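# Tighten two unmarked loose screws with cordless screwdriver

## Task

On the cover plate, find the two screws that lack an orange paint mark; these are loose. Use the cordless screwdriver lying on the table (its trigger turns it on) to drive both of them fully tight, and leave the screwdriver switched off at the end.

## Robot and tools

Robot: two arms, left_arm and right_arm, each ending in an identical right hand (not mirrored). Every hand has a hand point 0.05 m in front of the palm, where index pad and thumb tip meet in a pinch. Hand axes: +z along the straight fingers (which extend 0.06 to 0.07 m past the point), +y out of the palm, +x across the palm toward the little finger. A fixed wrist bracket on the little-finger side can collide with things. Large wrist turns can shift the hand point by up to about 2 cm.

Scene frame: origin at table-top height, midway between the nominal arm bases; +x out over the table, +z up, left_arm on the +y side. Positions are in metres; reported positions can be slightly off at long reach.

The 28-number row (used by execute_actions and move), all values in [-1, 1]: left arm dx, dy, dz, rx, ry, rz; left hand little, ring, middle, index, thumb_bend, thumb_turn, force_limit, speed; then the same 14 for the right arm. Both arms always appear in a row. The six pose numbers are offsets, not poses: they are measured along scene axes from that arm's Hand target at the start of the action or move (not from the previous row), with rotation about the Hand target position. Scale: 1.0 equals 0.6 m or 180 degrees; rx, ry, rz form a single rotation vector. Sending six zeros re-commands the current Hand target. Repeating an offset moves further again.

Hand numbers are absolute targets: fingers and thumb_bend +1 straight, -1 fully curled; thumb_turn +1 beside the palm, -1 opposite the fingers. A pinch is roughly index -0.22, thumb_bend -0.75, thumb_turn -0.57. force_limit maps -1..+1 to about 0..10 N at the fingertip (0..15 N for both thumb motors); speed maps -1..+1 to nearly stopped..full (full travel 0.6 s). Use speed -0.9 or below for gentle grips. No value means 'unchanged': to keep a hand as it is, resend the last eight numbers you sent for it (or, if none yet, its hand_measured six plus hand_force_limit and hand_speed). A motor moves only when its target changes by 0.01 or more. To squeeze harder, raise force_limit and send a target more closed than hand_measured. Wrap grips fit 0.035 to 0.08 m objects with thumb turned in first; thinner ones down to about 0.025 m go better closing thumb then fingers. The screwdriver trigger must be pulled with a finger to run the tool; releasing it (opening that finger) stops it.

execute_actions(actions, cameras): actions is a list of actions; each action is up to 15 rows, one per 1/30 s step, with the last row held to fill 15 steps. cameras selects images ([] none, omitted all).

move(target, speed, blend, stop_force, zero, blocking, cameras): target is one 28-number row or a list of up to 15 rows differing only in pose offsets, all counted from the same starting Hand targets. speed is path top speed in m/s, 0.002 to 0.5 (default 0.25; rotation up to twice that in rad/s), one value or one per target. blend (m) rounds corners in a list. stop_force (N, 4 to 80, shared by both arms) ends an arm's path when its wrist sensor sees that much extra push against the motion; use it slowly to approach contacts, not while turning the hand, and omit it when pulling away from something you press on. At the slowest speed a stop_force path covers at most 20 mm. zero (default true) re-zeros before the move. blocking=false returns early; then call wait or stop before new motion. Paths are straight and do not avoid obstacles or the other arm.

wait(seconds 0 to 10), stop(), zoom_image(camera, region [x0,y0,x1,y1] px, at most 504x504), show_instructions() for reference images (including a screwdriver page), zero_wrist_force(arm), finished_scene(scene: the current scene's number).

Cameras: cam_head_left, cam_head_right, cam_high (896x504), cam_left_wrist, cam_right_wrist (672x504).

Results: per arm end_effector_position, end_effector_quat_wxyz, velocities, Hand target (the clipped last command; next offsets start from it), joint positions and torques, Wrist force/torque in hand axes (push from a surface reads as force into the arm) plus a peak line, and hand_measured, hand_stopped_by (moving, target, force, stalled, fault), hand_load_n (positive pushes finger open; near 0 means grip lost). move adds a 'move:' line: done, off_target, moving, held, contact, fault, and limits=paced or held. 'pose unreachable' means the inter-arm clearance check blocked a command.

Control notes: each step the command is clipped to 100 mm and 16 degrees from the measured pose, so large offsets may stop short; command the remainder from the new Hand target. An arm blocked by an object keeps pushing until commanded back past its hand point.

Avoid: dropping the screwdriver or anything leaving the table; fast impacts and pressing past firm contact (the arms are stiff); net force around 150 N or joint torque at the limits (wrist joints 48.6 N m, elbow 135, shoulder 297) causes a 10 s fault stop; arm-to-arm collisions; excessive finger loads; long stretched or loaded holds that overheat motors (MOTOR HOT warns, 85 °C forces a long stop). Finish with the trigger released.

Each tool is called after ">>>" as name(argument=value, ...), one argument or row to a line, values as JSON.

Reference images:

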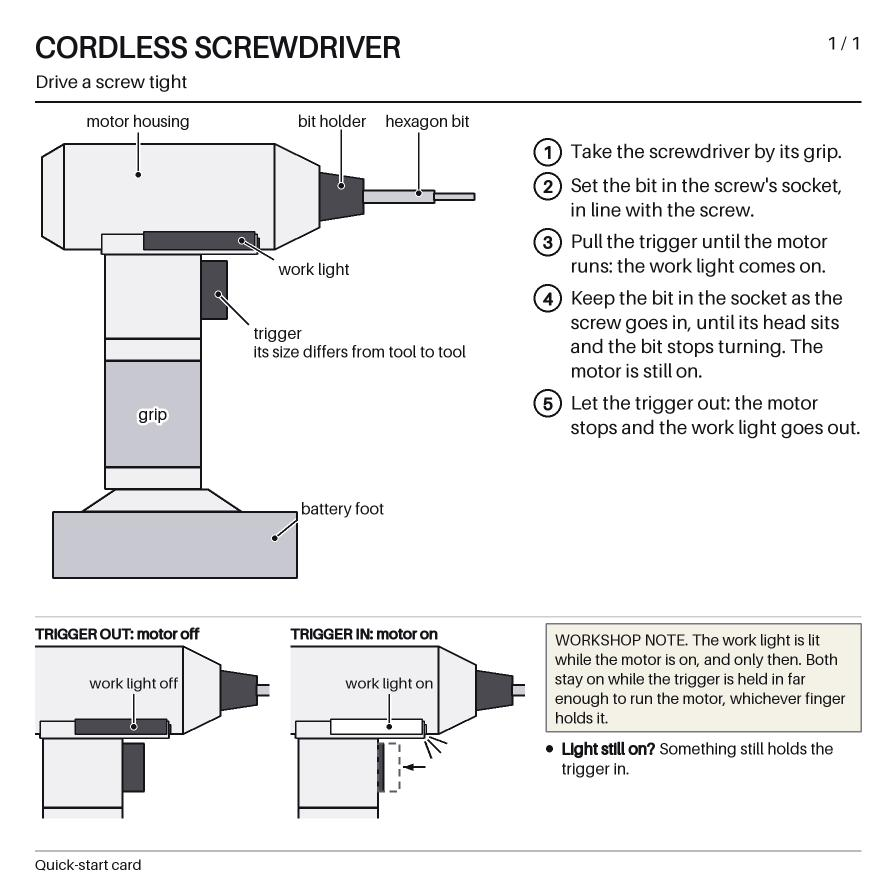

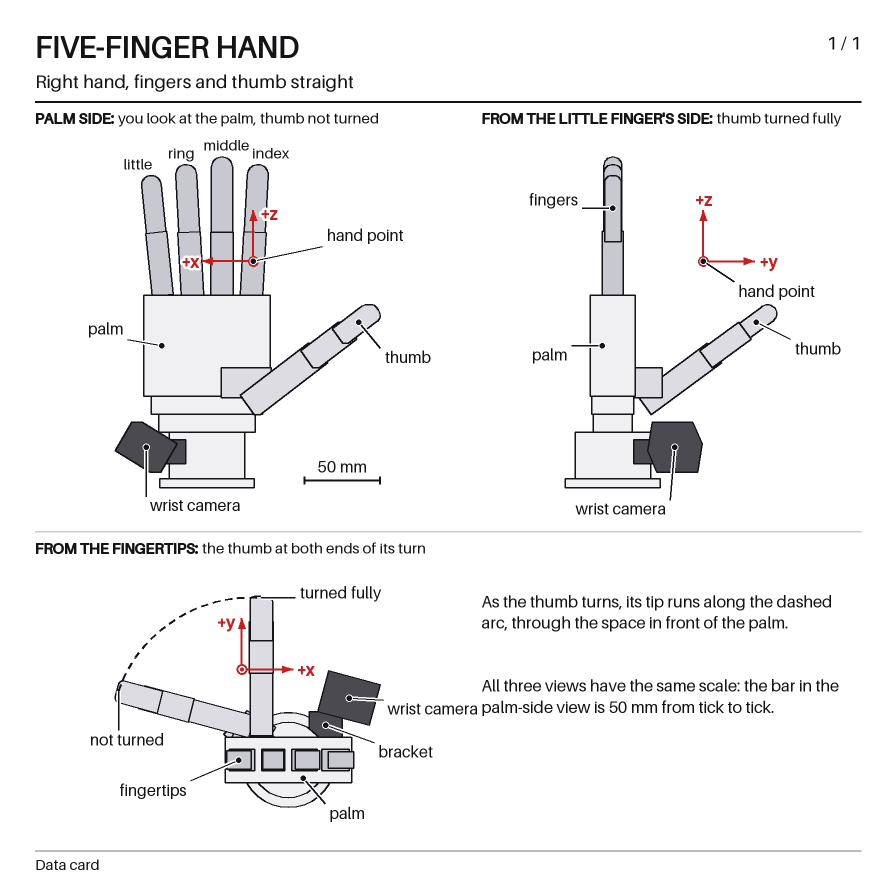

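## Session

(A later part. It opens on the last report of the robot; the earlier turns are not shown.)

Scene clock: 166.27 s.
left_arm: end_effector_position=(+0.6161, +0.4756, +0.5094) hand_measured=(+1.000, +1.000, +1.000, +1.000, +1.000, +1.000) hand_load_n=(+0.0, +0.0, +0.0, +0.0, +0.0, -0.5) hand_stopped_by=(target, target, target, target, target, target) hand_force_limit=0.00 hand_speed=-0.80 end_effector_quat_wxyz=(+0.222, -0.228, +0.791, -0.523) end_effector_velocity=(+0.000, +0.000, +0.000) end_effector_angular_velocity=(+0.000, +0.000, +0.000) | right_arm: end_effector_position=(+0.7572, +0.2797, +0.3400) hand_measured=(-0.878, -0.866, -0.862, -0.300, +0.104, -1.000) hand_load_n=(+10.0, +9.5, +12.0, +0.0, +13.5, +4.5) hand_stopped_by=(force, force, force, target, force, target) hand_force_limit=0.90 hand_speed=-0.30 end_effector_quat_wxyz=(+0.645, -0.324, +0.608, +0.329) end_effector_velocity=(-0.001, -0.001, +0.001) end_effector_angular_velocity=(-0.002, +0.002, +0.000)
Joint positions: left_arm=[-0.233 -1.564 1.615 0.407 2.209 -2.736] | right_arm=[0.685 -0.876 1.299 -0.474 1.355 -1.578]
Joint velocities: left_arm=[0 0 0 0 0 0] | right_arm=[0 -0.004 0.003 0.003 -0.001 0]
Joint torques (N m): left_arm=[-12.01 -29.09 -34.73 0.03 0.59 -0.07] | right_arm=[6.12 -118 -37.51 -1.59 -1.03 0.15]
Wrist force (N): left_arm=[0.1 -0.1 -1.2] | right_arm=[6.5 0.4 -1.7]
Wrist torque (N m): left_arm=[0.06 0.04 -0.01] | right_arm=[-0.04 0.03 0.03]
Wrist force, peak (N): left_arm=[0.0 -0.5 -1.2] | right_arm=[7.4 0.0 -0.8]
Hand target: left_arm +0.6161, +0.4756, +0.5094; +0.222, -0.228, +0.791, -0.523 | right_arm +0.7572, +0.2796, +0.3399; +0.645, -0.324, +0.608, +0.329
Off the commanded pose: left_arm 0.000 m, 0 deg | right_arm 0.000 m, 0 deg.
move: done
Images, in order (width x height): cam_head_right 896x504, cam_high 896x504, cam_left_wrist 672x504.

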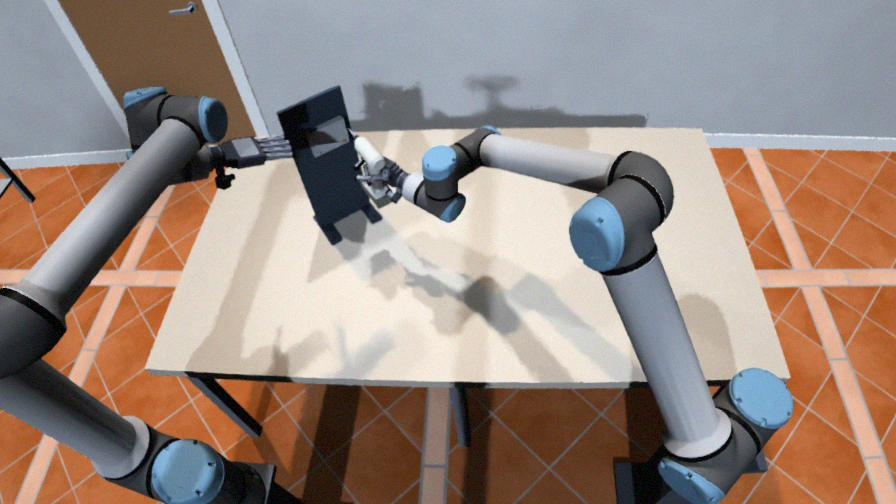

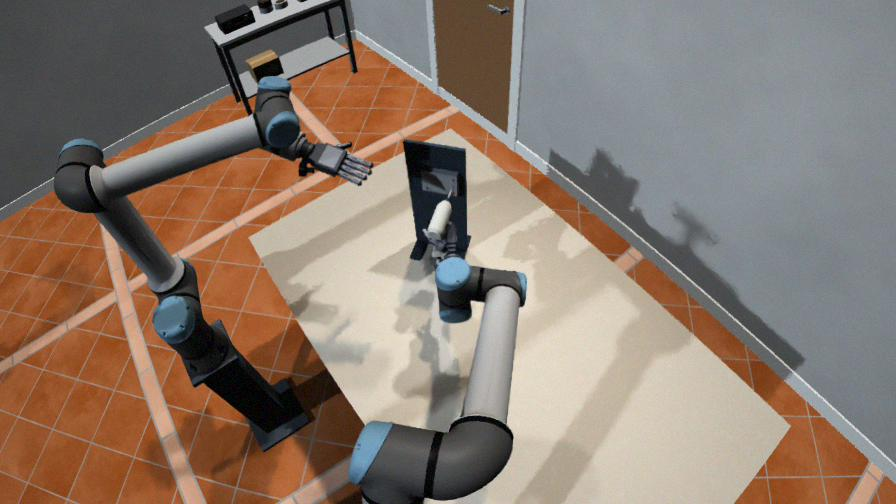

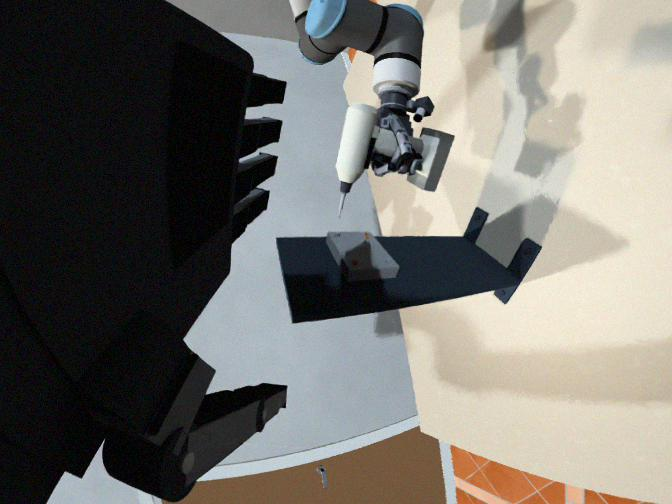

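>>> move(
  target=[0,0,0,0,0,0,1,1,1,1,1,1,0,-0.8,0.0218,0.0263,-0.005,0,0,0,-0.99,-0.99,-1,-0.3,-1,-1,0.9,-0.3],
  speed=0.04,
  stop_force=8,
  cameras=["cam_left_wrist","cam_head_right","cam_high"],
)

>>> zoom_image(
  camera="cam_left_wrist",
  region=[320, 200, 360, 240],
)

>>> zoom_image(
  camera="cam_head_right",
  region=[330, 105, 380, 155],
)

>>> zoom_image(
  camera="cam_high",
  region=[430, 165, 480, 215],
)

Scene clock: 168.13 s.
left_arm: end_effector_position=(+0.6161, +0.4756, +0.5094) hand_measured=(+1.000, +1.000, +1.000, +1.000, +1.000, +1.000) hand_load_n=(+0.0, +0.0, +0.0, +0.0, +0.0, +0.0) hand_stopped_by=(target, target, target, target, target, target) hand_force_limit=0.00 hand_speed=-0.80 end_effector_quat_wxyz=(+0.222, -0.228, +0.791, -0.523) end_effector_velocity=(+0.000, +0.000, +0.000) end_effector_angular_velocity=(+0.000, +0.000, -0.001) | right_arm: end_effector_position=(+0.7702, +0.2954, +0.3369) hand_measured=(-0.878, -0.866, -0.862, -0.300, +0.104, -1.000) hand_load_n=(+10.0, +10.0, +12.5, +0.0, +13.0, +4.5) hand_stopped_by=(force, force, force, target, force, target) hand_force_limit=0.90 hand_speed=-0.30 end_effector_quat_wxyz=(+0.645, -0.324, +0.608, +0.329) end_effector_velocity=(+0.000, +0.000, -0.001) end_effector_angular_velocity=(-0.001, +0.001, +0.000)
Joint positions: left_arm=[-0.233 -1.564 1.615 0.407 2.209 -2.736] | right_arm=[0.688 -0.841 1.244 -0.453 1.358 -1.578]
Joint velocities: left_arm=[0 0 0 0 0.001 0] | right_arm=[0 0.001 0 0 0 0]
Joint torques (N m): left_arm=[-9.29 -27.38 -34.57 -0.04 0.03 -0.36] | right_arm=[-5.56 -122.33 -41.34 -6.44 -0.38 -2.11]
Wrist force (N): left_arm=[0.0 -0.5 -0.9] | right_arm=[6.4 0.5 -1.7]
Wrist torque (N m): left_arm=[-0.02 0.04 -0.03] | right_arm=[-0.04 0.06 0.04]
Wrist force, peak (N): left_arm=[-0.2 -0.5 -1.3] | right_arm=[7.0 0.0 -1.8]
Hand target: left_arm +0.6161, +0.4756, +0.5094; +0.222, -0.228, +0.791, -0.523 | right_arm +0.7703, +0.2954, +0.3369; +0.645, -0.324, +0.608, +0.329
Off the commanded pose: left_arm 0.000 m, 0 deg | right_arm 0.000 m, 0 deg.
move: done
Images, in order (width x height): cam_head_right 896x504, cam_high 896x504, cam_left_wrist 672x504.

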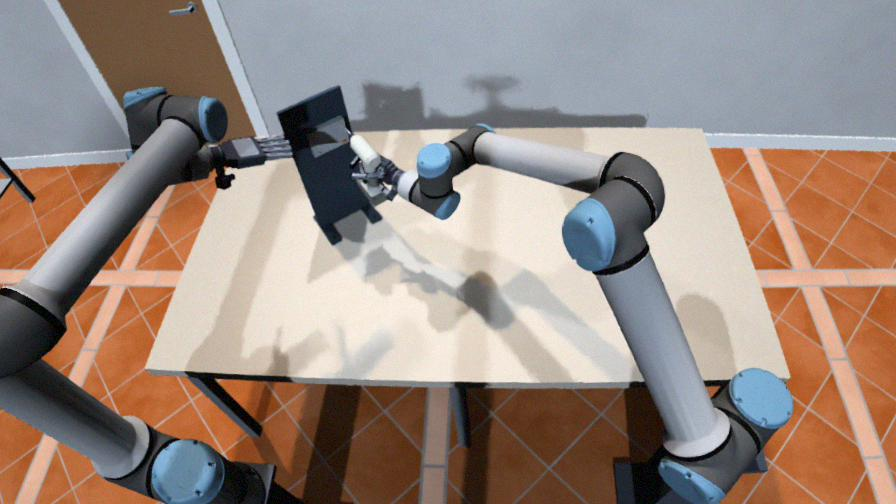

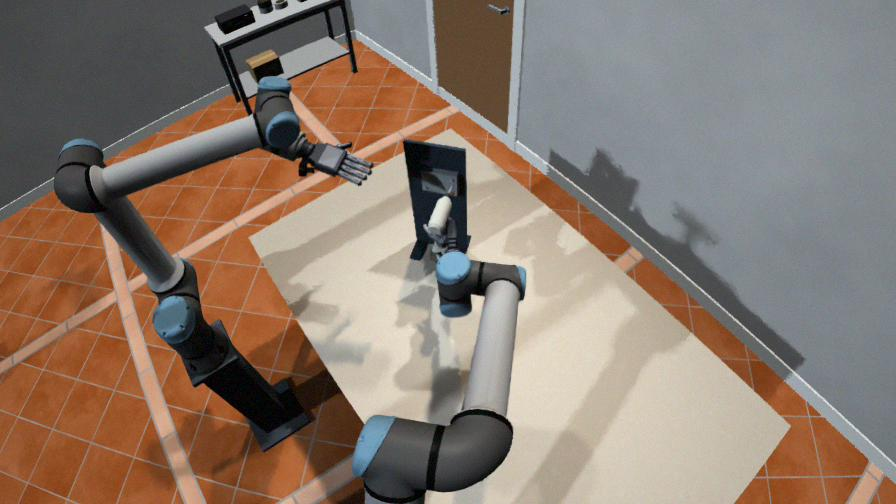

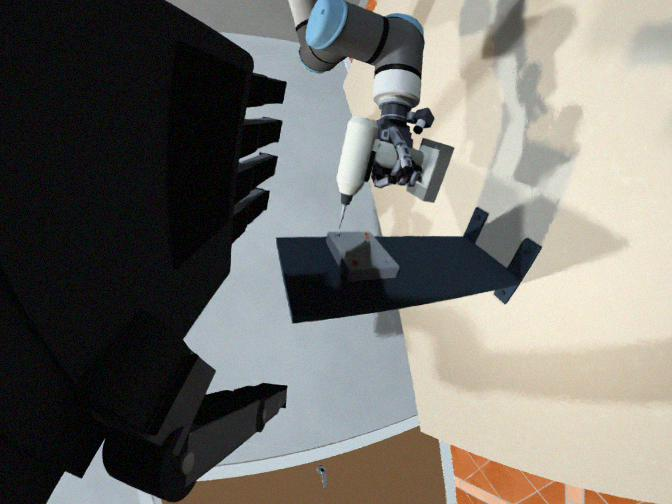

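Scaled by 12.600 from the camera's 672x504 image, which has a finer 960x720 frame.

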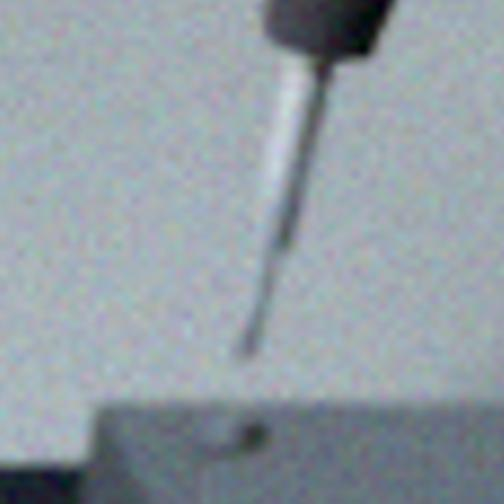

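Scaled by 10.080.

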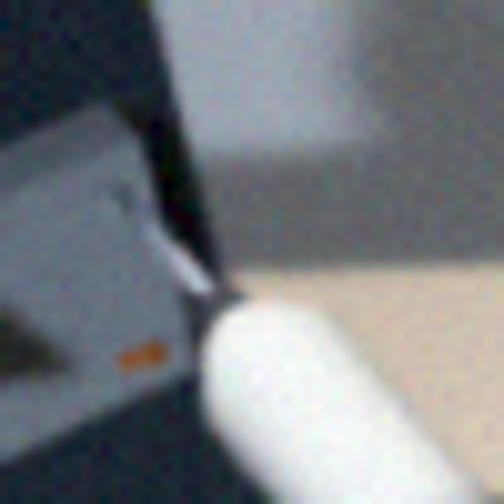

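Scaled by 10.080.

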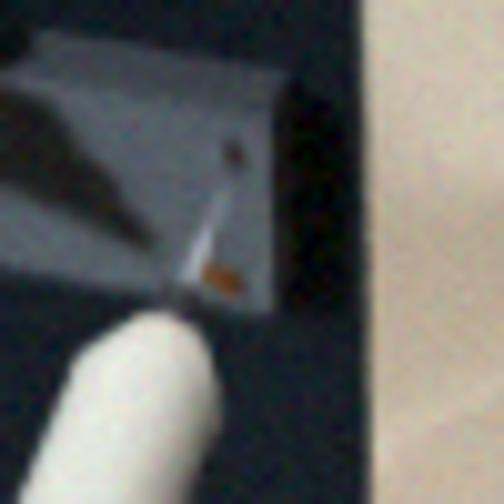

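>>> zoom_image(
  camera="cam_high",
  region=[442, 170, 466, 194],
)

>>> zoom_image(
  camera="cam_high",
  region=[418, 178, 442, 202],
)

>>> zoom_image(
  camera="cam_left_wrist",
  region=[328, 220, 348, 240],
)

>>> zoom_image(
  camera="cam_left_wrist",
  region=[379, 248, 399, 268],
)

>>> zoom_image(
  camera="cam_head_right",
  region=[332, 115, 356, 139],
)

Scaled by 21.000.

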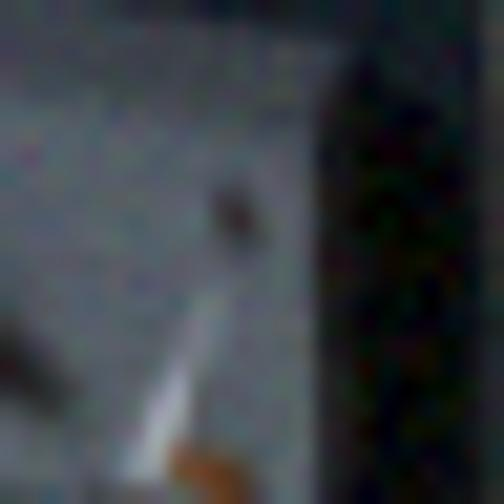

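Scaled by 21.000.

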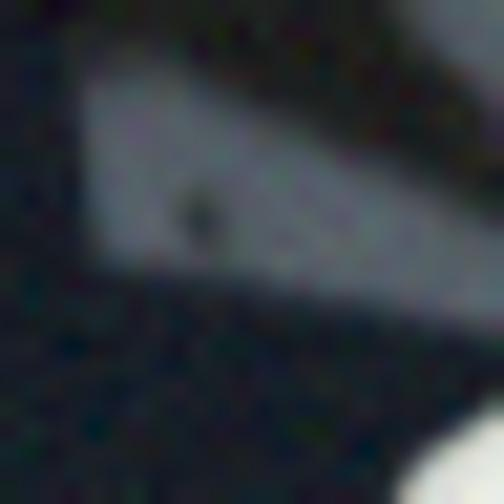

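Scaled by 25.200 from the camera's 672x504 image, which has a finer 960x720 frame.

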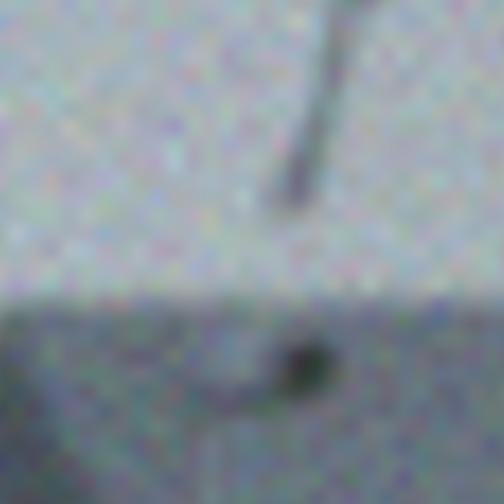

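Scaled by 25.200 from the camera's 672x504 image, which has a finer 960x720 frame.

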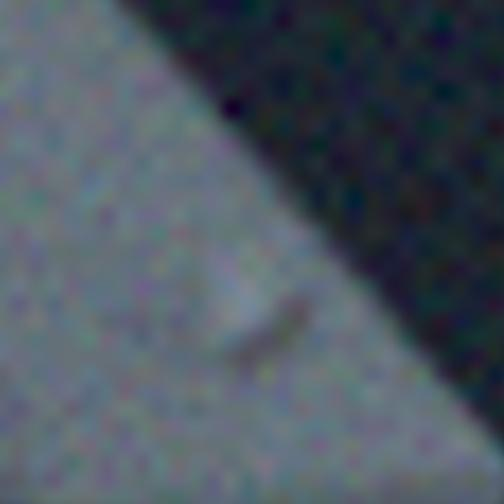

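Scaled by 21.000.

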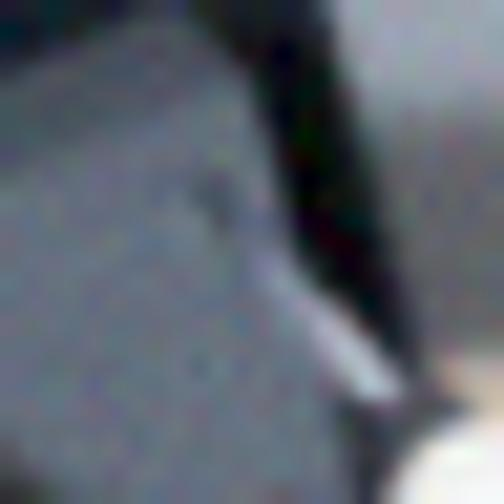

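>>> move(
  target=[
    [0,0,0,0,0,0,1,1,1,1,1,1,0,-0.8,0,0,0.0033,0,0,0,-0.99,-0.99,-1,-0.3,-1,-1,0.9,-0.3],
    [0,0,0,0,0,0,1,1,1,1,1,1,0,-0.8,0.0242,0.0178,0.0033,0,0,0,-0.99,-0.99,-1,-0.3,-1,-1,0.9,-0.3],
  ],
  speed=0.01,
  stop_force=4,
  cameras=["cam_left_wrist","cam_high"],
)

>>> zoom_image(
  camera="cam_left_wrist",
  region=[328, 216, 352, 240],
)

>>> zoom_image(
  camera="cam_high",
  region=[442, 170, 466, 194],
)

Scene clock: 171.13 s.
left_arm: end_effector_position=(+0.6161, +0.4756, +0.5094) hand_measured=(+1.000, +1.000, +1.000, +1.000, +1.000, +1.000) hand_load_n=(+0.0, +0.0, +0.0, +0.0, +0.0, +0.0) hand_stopped_by=(target, target, target, target, target, target) hand_force_limit=0.00 hand_speed=-0.80 end_effector_quat_wxyz=(+0.222, -0.228, +0.791, -0.523) end_effector_velocity=(+0.000, +0.000, +0.000) end_effector_angular_velocity=(-0.001, +0.002, +0.000) | right_arm: end_effector_position=(+0.7809, +0.3032, +0.3389) hand_measured=(-0.878, -0.866, -0.862, -0.300, +0.104, -1.000) hand_load_n=(+10.0, +9.5, +12.0, +0.0, +13.5, +4.5) hand_stopped_by=(force, force, force, target, force, target) hand_force_limit=0.90 hand_speed=-0.30 end_effector_quat_wxyz=(+0.645, -0.324, +0.608, +0.329) end_effector_velocity=(+0.000, +0.000, -0.002) end_effector_angular_velocity=(-0.001, +0.001, +0.000)
Joint positions: left_arm=[-0.233 -1.564 1.615 0.407 2.209 -2.736] | right_arm=[0.686 -0.822 1.206 -0.434 1.356 -1.578]
Joint velocities: left_arm=[0 0 0 0.001 0 -0.002] | right_arm=[0 0.001 0 0 0 0]
Joint torques (N m): left_arm=[-10.05 -29.79 -35.64 -0.41 0.21 -1.34] | right_arm=[-1.94 -124.62 -40.89 -6.53 2.25 0.57]
Wrist force (N): left_arm=[0.1 -0.2 -0.7] | right_arm=[6.3 0.1 -2.0]
Wrist torque (N m): left_arm=[0.01 0.02 -0.01] | right_arm=[-0.11 0.09 0.01]
Wrist force, peak (N): left_arm=[-0.3 -0.3 -1.3] | right_arm=[8.7 3.6 -13.8]
Hand target: left_arm +0.6161, +0.4756, +0.5094; +0.222, -0.228, +0.791, -0.523 | right_arm +0.7809, +0.3032, +0.3389; +0.645, -0.324, +0.608, +0.329
Off the commanded pose: left_arm 0.000 m, 0 deg | right_arm 0.005 m, 0 deg.
move: contact (right_arm); path passed 1 of 2 targets
Images, in order (width x height): cam_high 896x504, cam_left_wrist 672x504.

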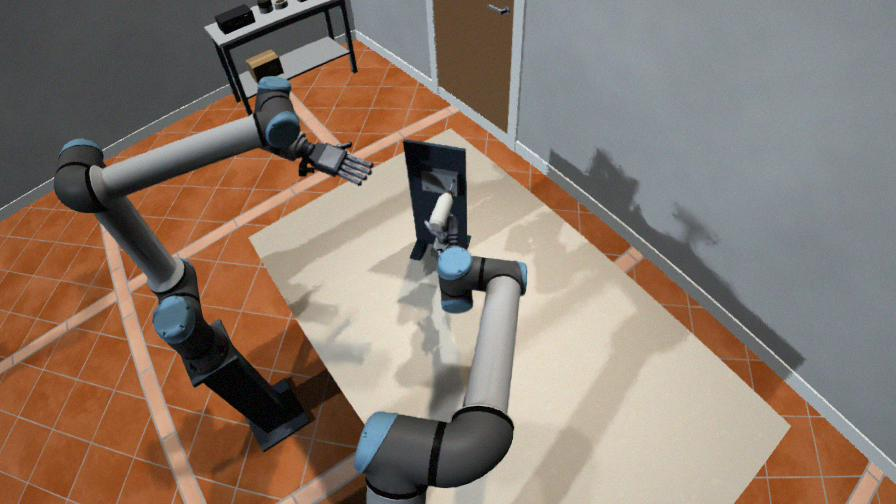

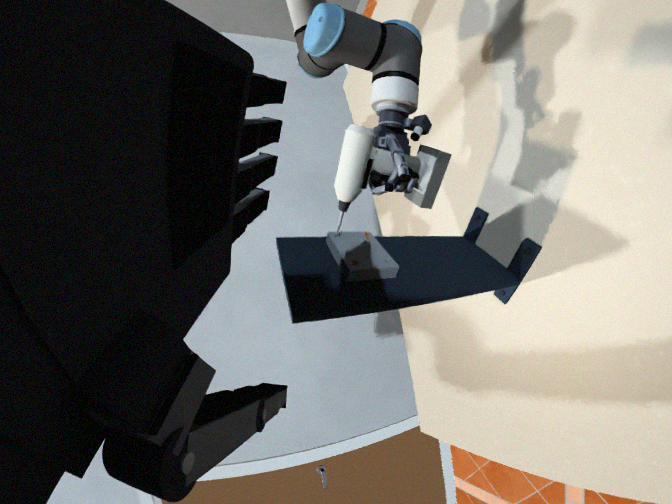

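Scaled by 21.000 from the camera's 672x504 image, which has a finer 960x720 frame.

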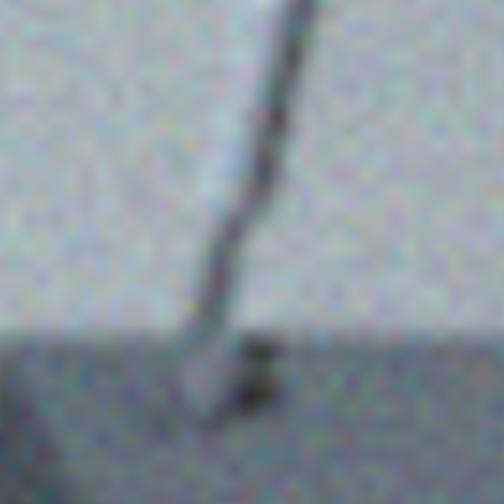

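Scaled by 21.000.

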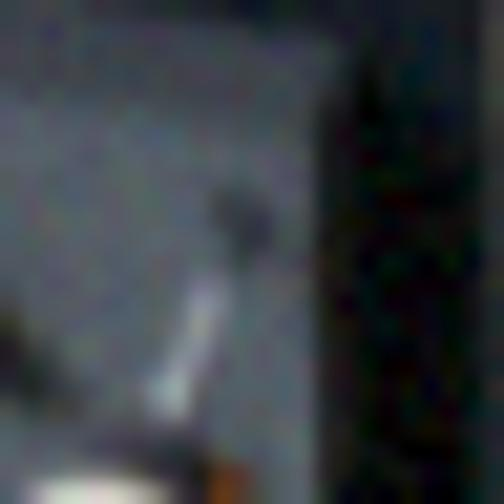

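>>> move(
  target=[0,0,0,0,0,0,1,1,1,1,1,1,0,-0.8,0,0,0,0,0,0,-0.99,-0.99,-1,-1,-1,-1,0.9,0],
  cameras=["cam_left_wrist"],
)

>>> zoom_image(
  camera="cam_left_wrist",
  region=[310, 100, 450, 240],
)

>>> zoom_image(
  camera="cam_left_wrist",
  region=[328, 216, 352, 240],
)

Scene clock: 172.07 s.
left_arm: end_effector_position=(+0.6161, +0.4756, +0.5094) hand_measured=(+1.000, +1.000, +1.000, +1.000, +1.000, +1.000) hand_load_n=(+0.0, +0.0, +0.0, +0.0, +0.0, +0.0) hand_stopped_by=(target, target, target, target, target, target) hand_force_limit=0.00 hand_speed=-0.80 end_effector_quat_wxyz=(+0.222, -0.228, +0.791, -0.523) end_effector_velocity=(+0.000, +0.000, +0.000) end_effector_angular_velocity=(-0.001, +0.002, +0.000) | right_arm: end_effector_position=(+0.7809, +0.3032, +0.3389) hand_measured=(-0.878, -0.866, -0.862, -0.864, +0.104, -1.000) hand_load_n=(+10.5, +9.5, +11.5, +13.0, +14.0, +3.5) hand_stopped_by=(force, force, force, force, force, target) hand_force_limit=0.90 hand_speed=0.00 end_effector_quat_wxyz=(+0.645, -0.324, +0.608, +0.329) end_effector_velocity=(+0.000, +0.000, +0.002) end_effector_angular_velocity=(+0.001, -0.001, +0.000)
Joint positions: left_arm=[-0.233 -1.564 1.615 0.407 2.209 -2.736] | right_arm=[0.686 -0.822 1.206 -0.434 1.356 -1.578]
Joint velocities: left_arm=[0 0.001 0 0 0 -0.001] | right_arm=[0 -0.002 0 0 0 0]
Joint torques (N m): left_arm=[-11.24 -28.81 -36.06 0.17 0.61 -1.07] | right_arm=[10.89 -123.41 -42.48 -5.97 1.92 0.7]
Wrist force (N): left_arm=[-0.3 -0.1 -0.6] | right_arm=[6.4 -0.1 -1.8]
Wrist torque (N m): left_arm=[0.02 0.07 -0.04] | right_arm=[-0.13 0.06 0.03]
Wrist force, peak (N): left_arm=[-0.3 -0.4 -1.4] | right_arm=[6.8 0.2 -1.8]
Hand target: left_arm +0.6161, +0.4756, +0.5094; +0.222, -0.228, +0.791, -0.523 | right_arm +0.7809, +0.3032, +0.3389; +0.645, -0.324, +0.608, +0.329
Off the commanded pose: left_arm 0.000 m, 0 deg | right_arm 0.000 m, 0 deg.
move: done
Images, in order (width x height): cam_left_wrist 672x504.

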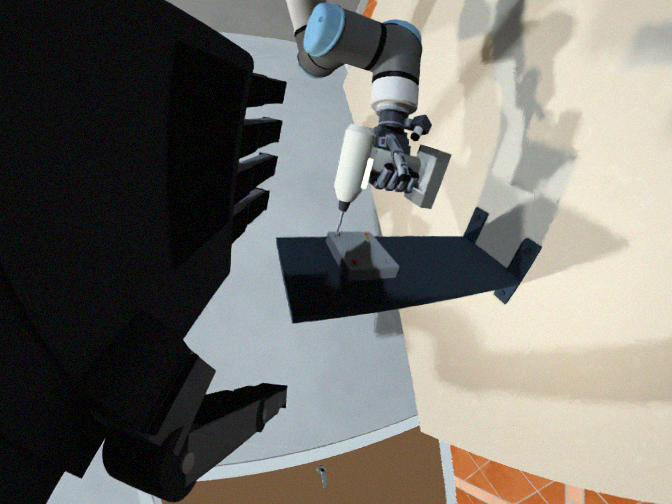

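Scaled by 3.600 from the camera's 672x504 image, which has a finer 960x720 frame.

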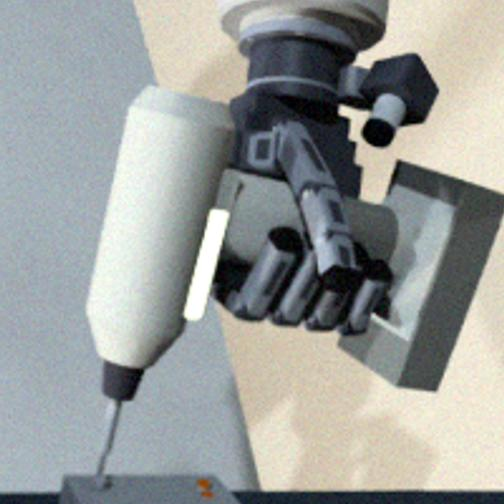

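Scaled by 21.000 from the camera's 672x504 image, which has a finer 960x720 frame.

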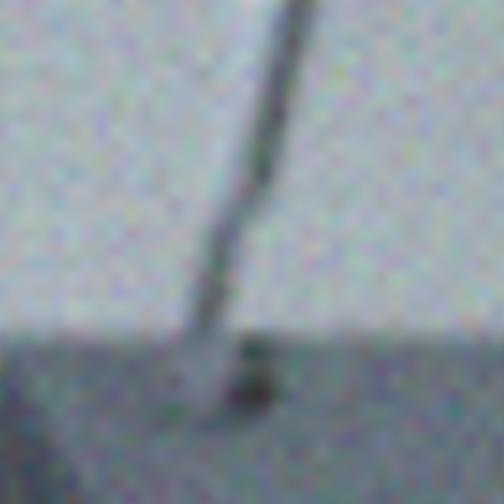

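>>> move(
  target=[0,0,0,0,0,0,1,1,1,1,1,1,0,-0.8,0.01343,0.00987,0,0,0,0,-0.99,-0.99,-1,-1,-1,-1,0.9,0],
  speed=0.006,
  stop_force=5,
  cameras=["cam_left_wrist","cam_high"],
)

>>> zoom_image(
  camera="cam_left_wrist",
  region=[328, 216, 352, 240],
)

Scene clock: 173.13 s.
left_arm: end_effector_position=(+0.6161, +0.4756, +0.5094) hand_measured=(+1.000, +1.000, +1.000, +1.000, +1.000, +1.000) hand_load_n=(+0.0, +0.0, +0.0, +0.0, +0.0, +0.0) hand_stopped_by=(target, target, target, target, target, target) hand_force_limit=0.00 hand_speed=-0.80 end_effector_quat_wxyz=(+0.222, -0.228, +0.791, -0.523) end_effector_velocity=(+0.000, +0.000, +0.000) end_effector_angular_velocity=(+0.000, -0.001, +0.000) | right_arm: end_effector_position=(+0.7813, +0.3035, +0.3390) hand_measured=(-0.878, -0.866, -0.862, -0.864, +0.104, -1.000) hand_load_n=(+10.5, +9.0, +10.5, +11.5, +15.0, +3.0) hand_stopped_by=(force, force, force, force, force, target) hand_force_limit=0.90 hand_speed=0.00 end_effector_quat_wxyz=(+0.645, -0.324, +0.608, +0.329) end_effector_velocity=(+0.000, +0.000, -0.002) end_effector_angular_velocity=(-0.001, +0.001, +0.000)
Joint positions: left_arm=[-0.233 -1.564 1.615 0.407 2.209 -2.736] | right_arm=[0.686 -0.822 1.205 -0.434 1.356 -1.578]
Joint velocities: left_arm=[0.001 0 0 -0.001 0.001 0.001] | right_arm=[0 0.001 0 0 0 0]
Joint torques (N m): left_arm=[-12.46 -27.38 -35.4 -0.48 0.55 -0.78] | right_arm=[6.47 -124.37 -41.32 -6.45 2 0.64]
Wrist force (N): left_arm=[-0.1 -0.2 -0.7] | right_arm=[6.4 0.1 -1.7]
Wrist torque (N m): left_arm=[0.02 0.06 -0.03] | right_arm=[-0.11 0.05 0.04]
Wrist force, peak (N): left_arm=[-0.6 -0.5 -1.3] | right_arm=[7.0 -0.5 -10.3]
Hand target: left_arm +0.6161, +0.4756, +0.5094; +0.222, -0.228, +0.791, -0.523 | right_arm +0.7813, +0.3035, +0.3390; +0.645, -0.324, +0.608, +0.329
Off the commanded pose: left_arm 0.000 m, 0 deg | right_arm 0.009 m, 0 deg.
move: contact (right_arm)
Images, in order (width x height): cam_high 896x504, cam_left_wrist 672x504.

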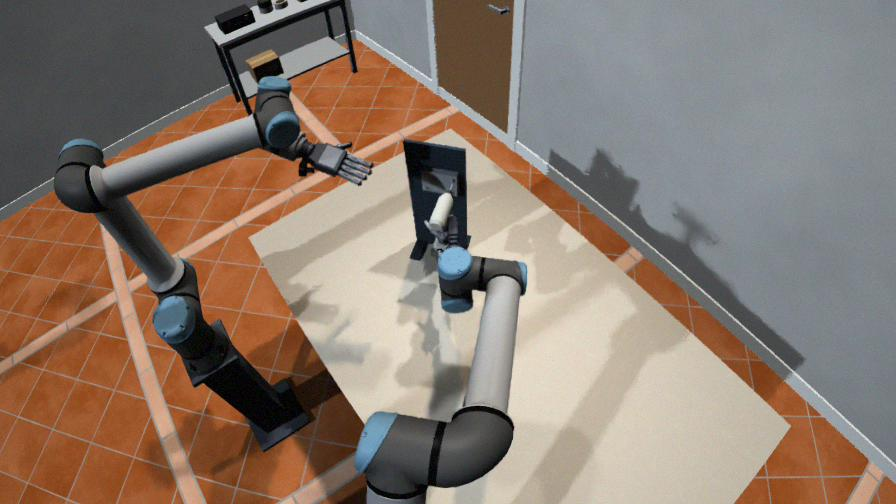

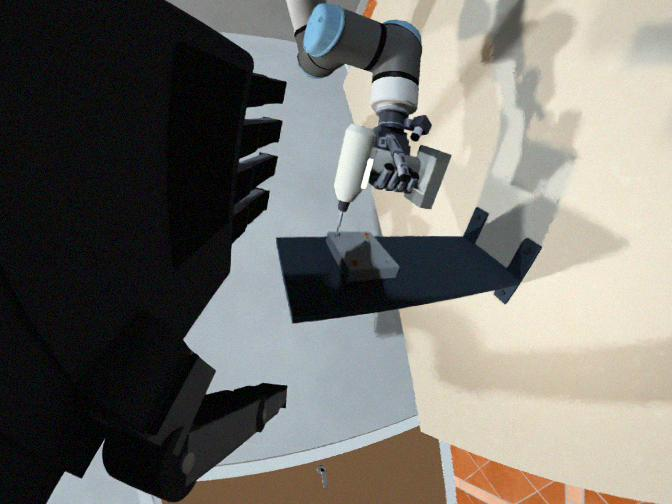

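Scaled by 21.000 from the camera's 672x504 image, which has a finer 960x720 frame.

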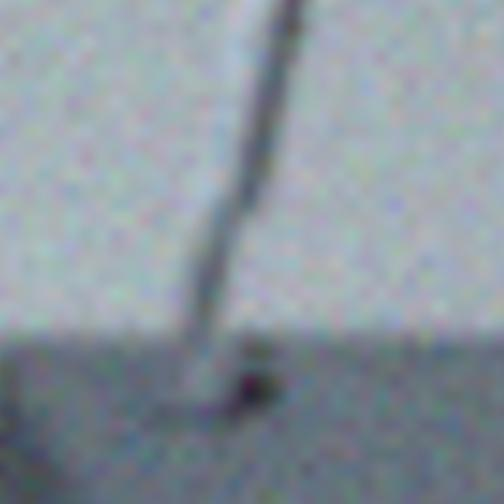

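>>> move(
  target=[0,0,0,0,0,0,1,1,1,1,1,1,0,-0.8,0.01343,0.00987,0,0,0,0,-0.99,-0.99,-1,-1,-1,-1,0.9,0],
  speed=0.004,
  stop_force=8,
  cameras=["cam_left_wrist","cam_high"],
)

>>> zoom_image(
  camera="cam_left_wrist",
  region=[320, 200, 360, 240],
)

>>> zoom_image(
  camera="cam_high",
  region=[442, 170, 466, 194],
)

Scene clock: 174.13 s.
left_arm: end_effector_position=(+0.6161, +0.4756, +0.5094) hand_measured=(+1.000, +1.000, +1.000, +1.000, +1.000, +1.000) hand_load_n=(+0.0, +0.0, +0.0, +0.0, +0.0, -0.5) hand_stopped_by=(target, target, target, target, target, target) hand_force_limit=0.00 hand_speed=-0.80 end_effector_quat_wxyz=(+0.222, -0.228, +0.791, -0.523) end_effector_velocity=(+0.000, +0.000, +0.000) end_effector_angular_velocity=(+0.000, -0.001, -0.001) | right_arm: end_effector_position=(+0.7814, +0.3037, +0.3391) hand_measured=(-0.878, -0.866, -0.862, -0.864, +0.104, -1.000) hand_load_n=(+11.0, +9.5, +10.5, +11.5, +15.5, +2.5) hand_stopped_by=(force, force, force, force, force, target) hand_force_limit=0.90 hand_speed=0.00 end_effector_quat_wxyz=(+0.645, -0.324, +0.608, +0.329) end_effector_velocity=(+0.000, +0.000, -0.001) end_effector_angular_velocity=(-0.001, +0.000, +0.000)
Joint positions: left_arm=[-0.233 -1.564 1.615 0.407 2.209 -2.736] | right_arm=[0.686 -0.821 1.204 -0.434 1.356 -1.578]
Joint velocities: left_arm=[-0.001 -0.001 0 0 0 0.001] | right_arm=[0 0.001 0 0 0 0]
Joint torques (N m): left_arm=[-12.09 -27.72 -36.4 -0.12 0.31 -1.37] | right_arm=[2.09 -122.87 -42.09 -6.7 1.31 0.78]
Wrist force (N): left_arm=[0.0 -0.4 -1.2] | right_arm=[6.0 -0.1 -5.5]
Wrist torque (N m): left_arm=[0.02 0.06 -0.02] | right_arm=[0.24 -0.17 0.03]
Wrist force, peak (N): left_arm=[0.0 -0.4 -1.2] | right_arm=[7.4 1.4 -13.4]
Hand target: left_arm +0.6161, +0.4756, +0.5094; +0.222, -0.228, +0.791, -0.523 | right_arm +0.7814, +0.3037, +0.3391; +0.645, -0.324, +0.608, +0.329
Off the commanded pose: left_arm 0.000 m, 0 deg | right_arm 0.010 m, 0 deg.
move: contact (right_arm)
Images, in order (width x height): cam_high 896x504, cam_left_wrist 672x504.

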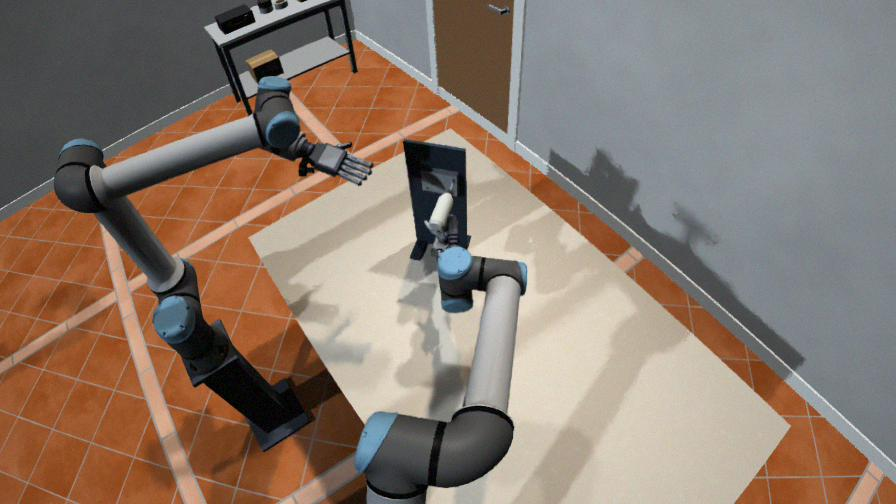

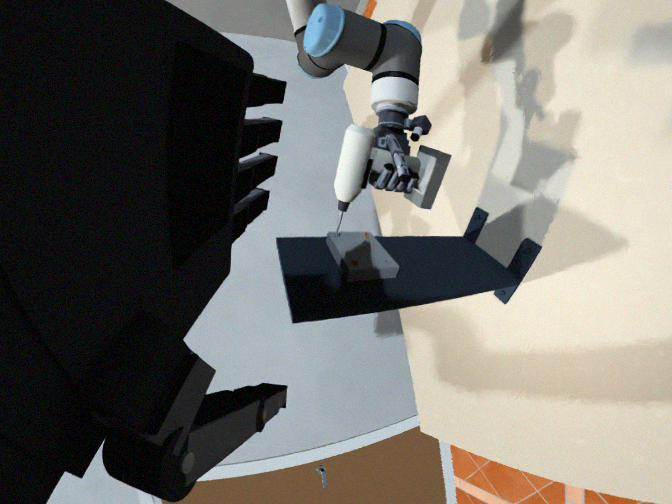

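Scaled by 12.600 from the camera's 672x504 image, which has a finer 960x720 frame.

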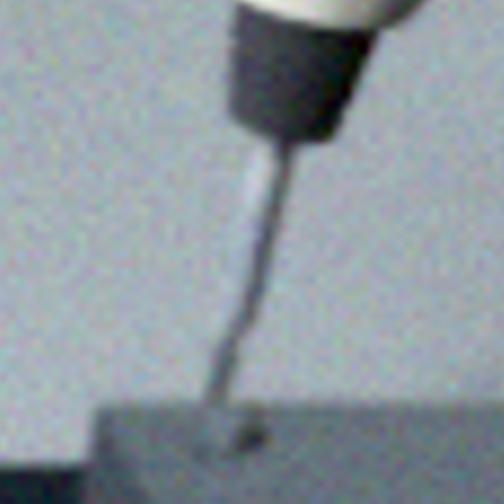

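Scaled by 21.000.

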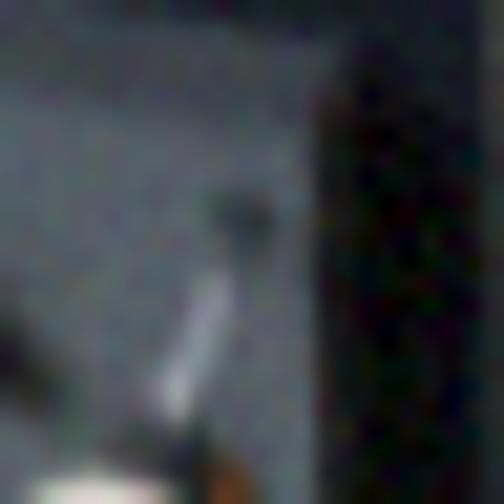

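>>> wait(
  seconds=1.5,
  cameras=["cam_left_wrist"],
)

>>> zoom_image(
  camera="cam_left_wrist",
  region=[328, 216, 352, 240],
)

Scene clock: 175.77 s.
left_arm: end_effector_position=(+0.6161, +0.4756, +0.5094) hand_measured=(+1.000, +1.000, +1.000, +1.000, +1.000, +1.000) hand_load_n=(+0.0, -0.5, +0.0, +0.0, +0.0, +0.0) hand_stopped_by=(target, target, target, target, target, target) hand_force_limit=0.00 hand_speed=-0.80 end_effector_quat_wxyz=(+0.222, -0.228, +0.791, -0.523) end_effector_velocity=(+0.000, +0.000, +0.000) end_effector_angular_velocity=(+0.000, +0.000, +0.000) | right_arm: end_effector_position=(+0.7814, +0.3037, +0.3391) hand_measured=(-0.878, -0.866, -0.862, -0.864, +0.104, -1.000) hand_load_n=(+11.0, +9.5, +10.0, +11.0, +15.5, +2.5) hand_stopped_by=(force, force, force, force, force, target) hand_force_limit=0.90 hand_speed=0.00 end_effector_quat_wxyz=(+0.645, -0.324, +0.608, +0.329) end_effector_velocity=(+0.000, +0.000, +0.000) end_effector_angular_velocity=(+0.000, -0.001, +0.000)
Joint positions: left_arm=[-0.233 -1.564 1.615 0.407 2.209 -2.736] | right_arm=[0.686 -0.821 1.204 -0.434 1.356 -1.578]
Joint velocities: left_arm=[0 0 0 0 0 0] | right_arm=[0 0 0 -0.001 0 0]
Joint torques (N m): left_arm=[-10.17 -29 -35.4 -0.49 0.06 -0.83] | right_arm=[3.12 -123.37 -43.97 -4.66 1.28 0.7]
Wrist force (N): left_arm=[0.0 -0.5 -0.7] | right_arm=[6.1 -0.1 -5.1]
Wrist torque (N m): left_arm=[-0.04 0.04 -0.03] | right_arm=[0.16 -0.15 0.01]
Wrist force, peak (N): left_arm=[-0.1 -0.5 -1.2] | right_arm=[6.1 -0.2 -6.0]
Hand target: left_arm +0.6161, +0.4756, +0.5094; +0.222, -0.228, +0.791, -0.523 | right_arm +0.7814, +0.3037, +0.3391; +0.645, -0.324, +0.608, +0.329
Off the commanded pose: left_arm 0.000 m, 0 deg | right_arm 0.010 m, 0 deg.
wait: 1.50 s; at rest by 0.03 s
Images, in order (width x height): cam_left_wrist 672x504.

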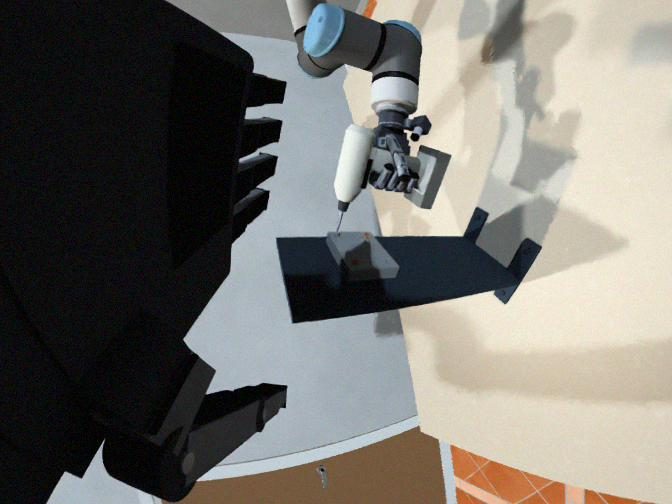

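Scaled by 21.000 from the camera's 672x504 image, which has a finer 960x720 frame.

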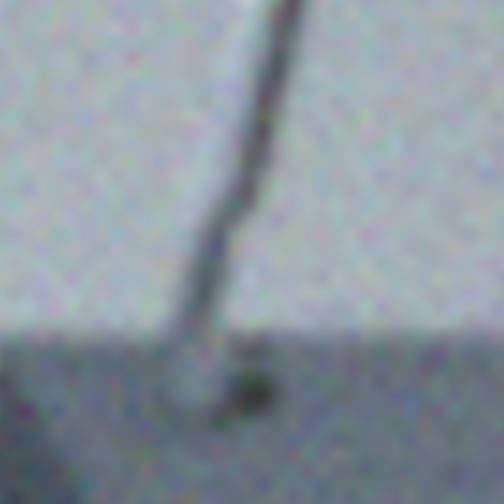

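>>> zoom_image(
  camera="cam_left_wrist",
  region=[310, 100, 450, 240],
)

Scaled by 3.600 from the camera's 672x504 image, which has a finer 960x720 frame.

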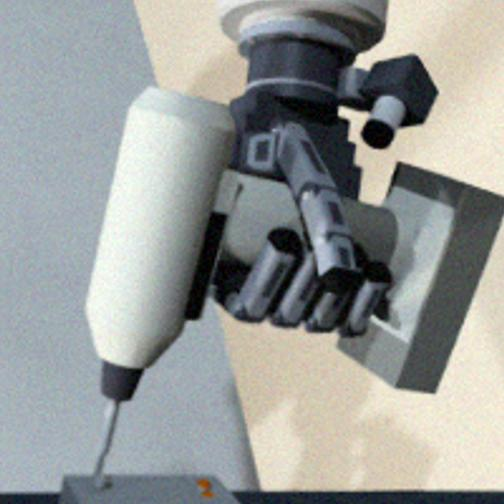

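>>> move(
  target=[0,0,0,0,0,0,1,1,1,1,1,1,0,-0.8,0,0,0,0,0,0,-0.975,-0.975,-0.985,-0.98,-1,-1,1.0,0],
  cameras=["cam_left_wrist"],
)

>>> zoom_image(
  camera="cam_left_wrist",
  region=[310, 100, 450, 240],
)

Scene clock: 176.73 s.
left_arm: end_effector_position=(+0.6161, +0.4756, +0.5094) hand_measured=(+1.000, +1.000, +1.000, +1.000, +1.000, +1.000) hand_load_n=(+0.0, -0.5, +0.0, +0.0, +0.0, +0.0) hand_stopped_by=(target, target, target, target, target, target) hand_force_limit=0.00 hand_speed=-0.80 end_effector_quat_wxyz=(+0.222, -0.228, +0.791, -0.523) end_effector_velocity=(+0.000, -0.001, +0.000) end_effector_angular_velocity=(+0.000, +0.000, -0.001) | right_arm: end_effector_position=(+0.7814, +0.3037, +0.3391) hand_measured=(-0.878, -0.870, -0.862, -0.864, +0.104, -1.000) hand_load_n=(+11.0, +11.5, +10.0, +11.0, +15.5, +2.5) hand_stopped_by=(force, force, force, force, force, target) hand_force_limit=1.00 hand_speed=0.00 end_effector_quat_wxyz=(+0.645, -0.324, +0.608, +0.329) end_effector_velocity=(+0.000, +0.000, -0.001) end_effector_angular_velocity=(+0.000, +0.000, +0.000)
Joint positions: left_arm=[-0.233 -1.564 1.615 0.407 2.209 -2.736] | right_arm=[0.686 -0.821 1.204 -0.434 1.356 -1.578]
Joint velocities: left_arm=[-0.001 0 0 0 0 0] | right_arm=[0 0.001 0 -0.001 0 0]
Joint torques (N m): left_arm=[-11.08 -24.66 -36.39 -0.95 0.61 -1.16] | right_arm=[1.95 -122.88 -45.5 -3.4 1.29 0.71]
Wrist force (N): left_arm=[0.1 -0.3 -0.8] | right_arm=[6.4 0.1 -5.1]
Wrist torque (N m): left_arm=[0.01 0.02 -0.02] | right_arm=[0.17 -0.18 0.03]
Wrist force, peak (N): left_arm=[-0.1 -0.4 -1.3] | right_arm=[6.4 0.1 -5.1]
Hand target: left_arm +0.6161, +0.4756, +0.5094; +0.222, -0.228, +0.791, -0.523 | right_arm +0.7814, +0.3037, +0.3391; +0.645, -0.324, +0.608, +0.329
Off the commanded pose: left_arm 0.000 m, 0 deg | right_arm 0.000 m, 0 deg.
move: done
Images, in order (width x height): cam_left_wrist 672x504.

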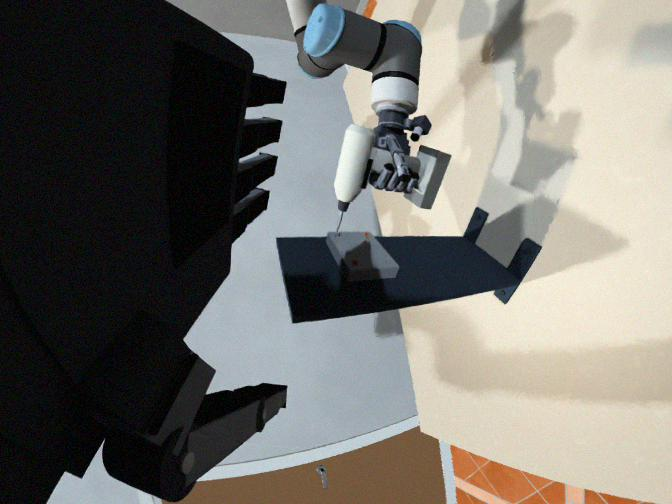

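Scaled by 3.600 from the camera's 672x504 image, which has a finer 960x720 frame.

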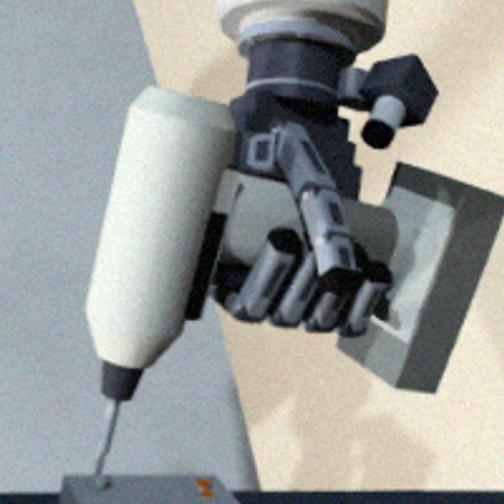

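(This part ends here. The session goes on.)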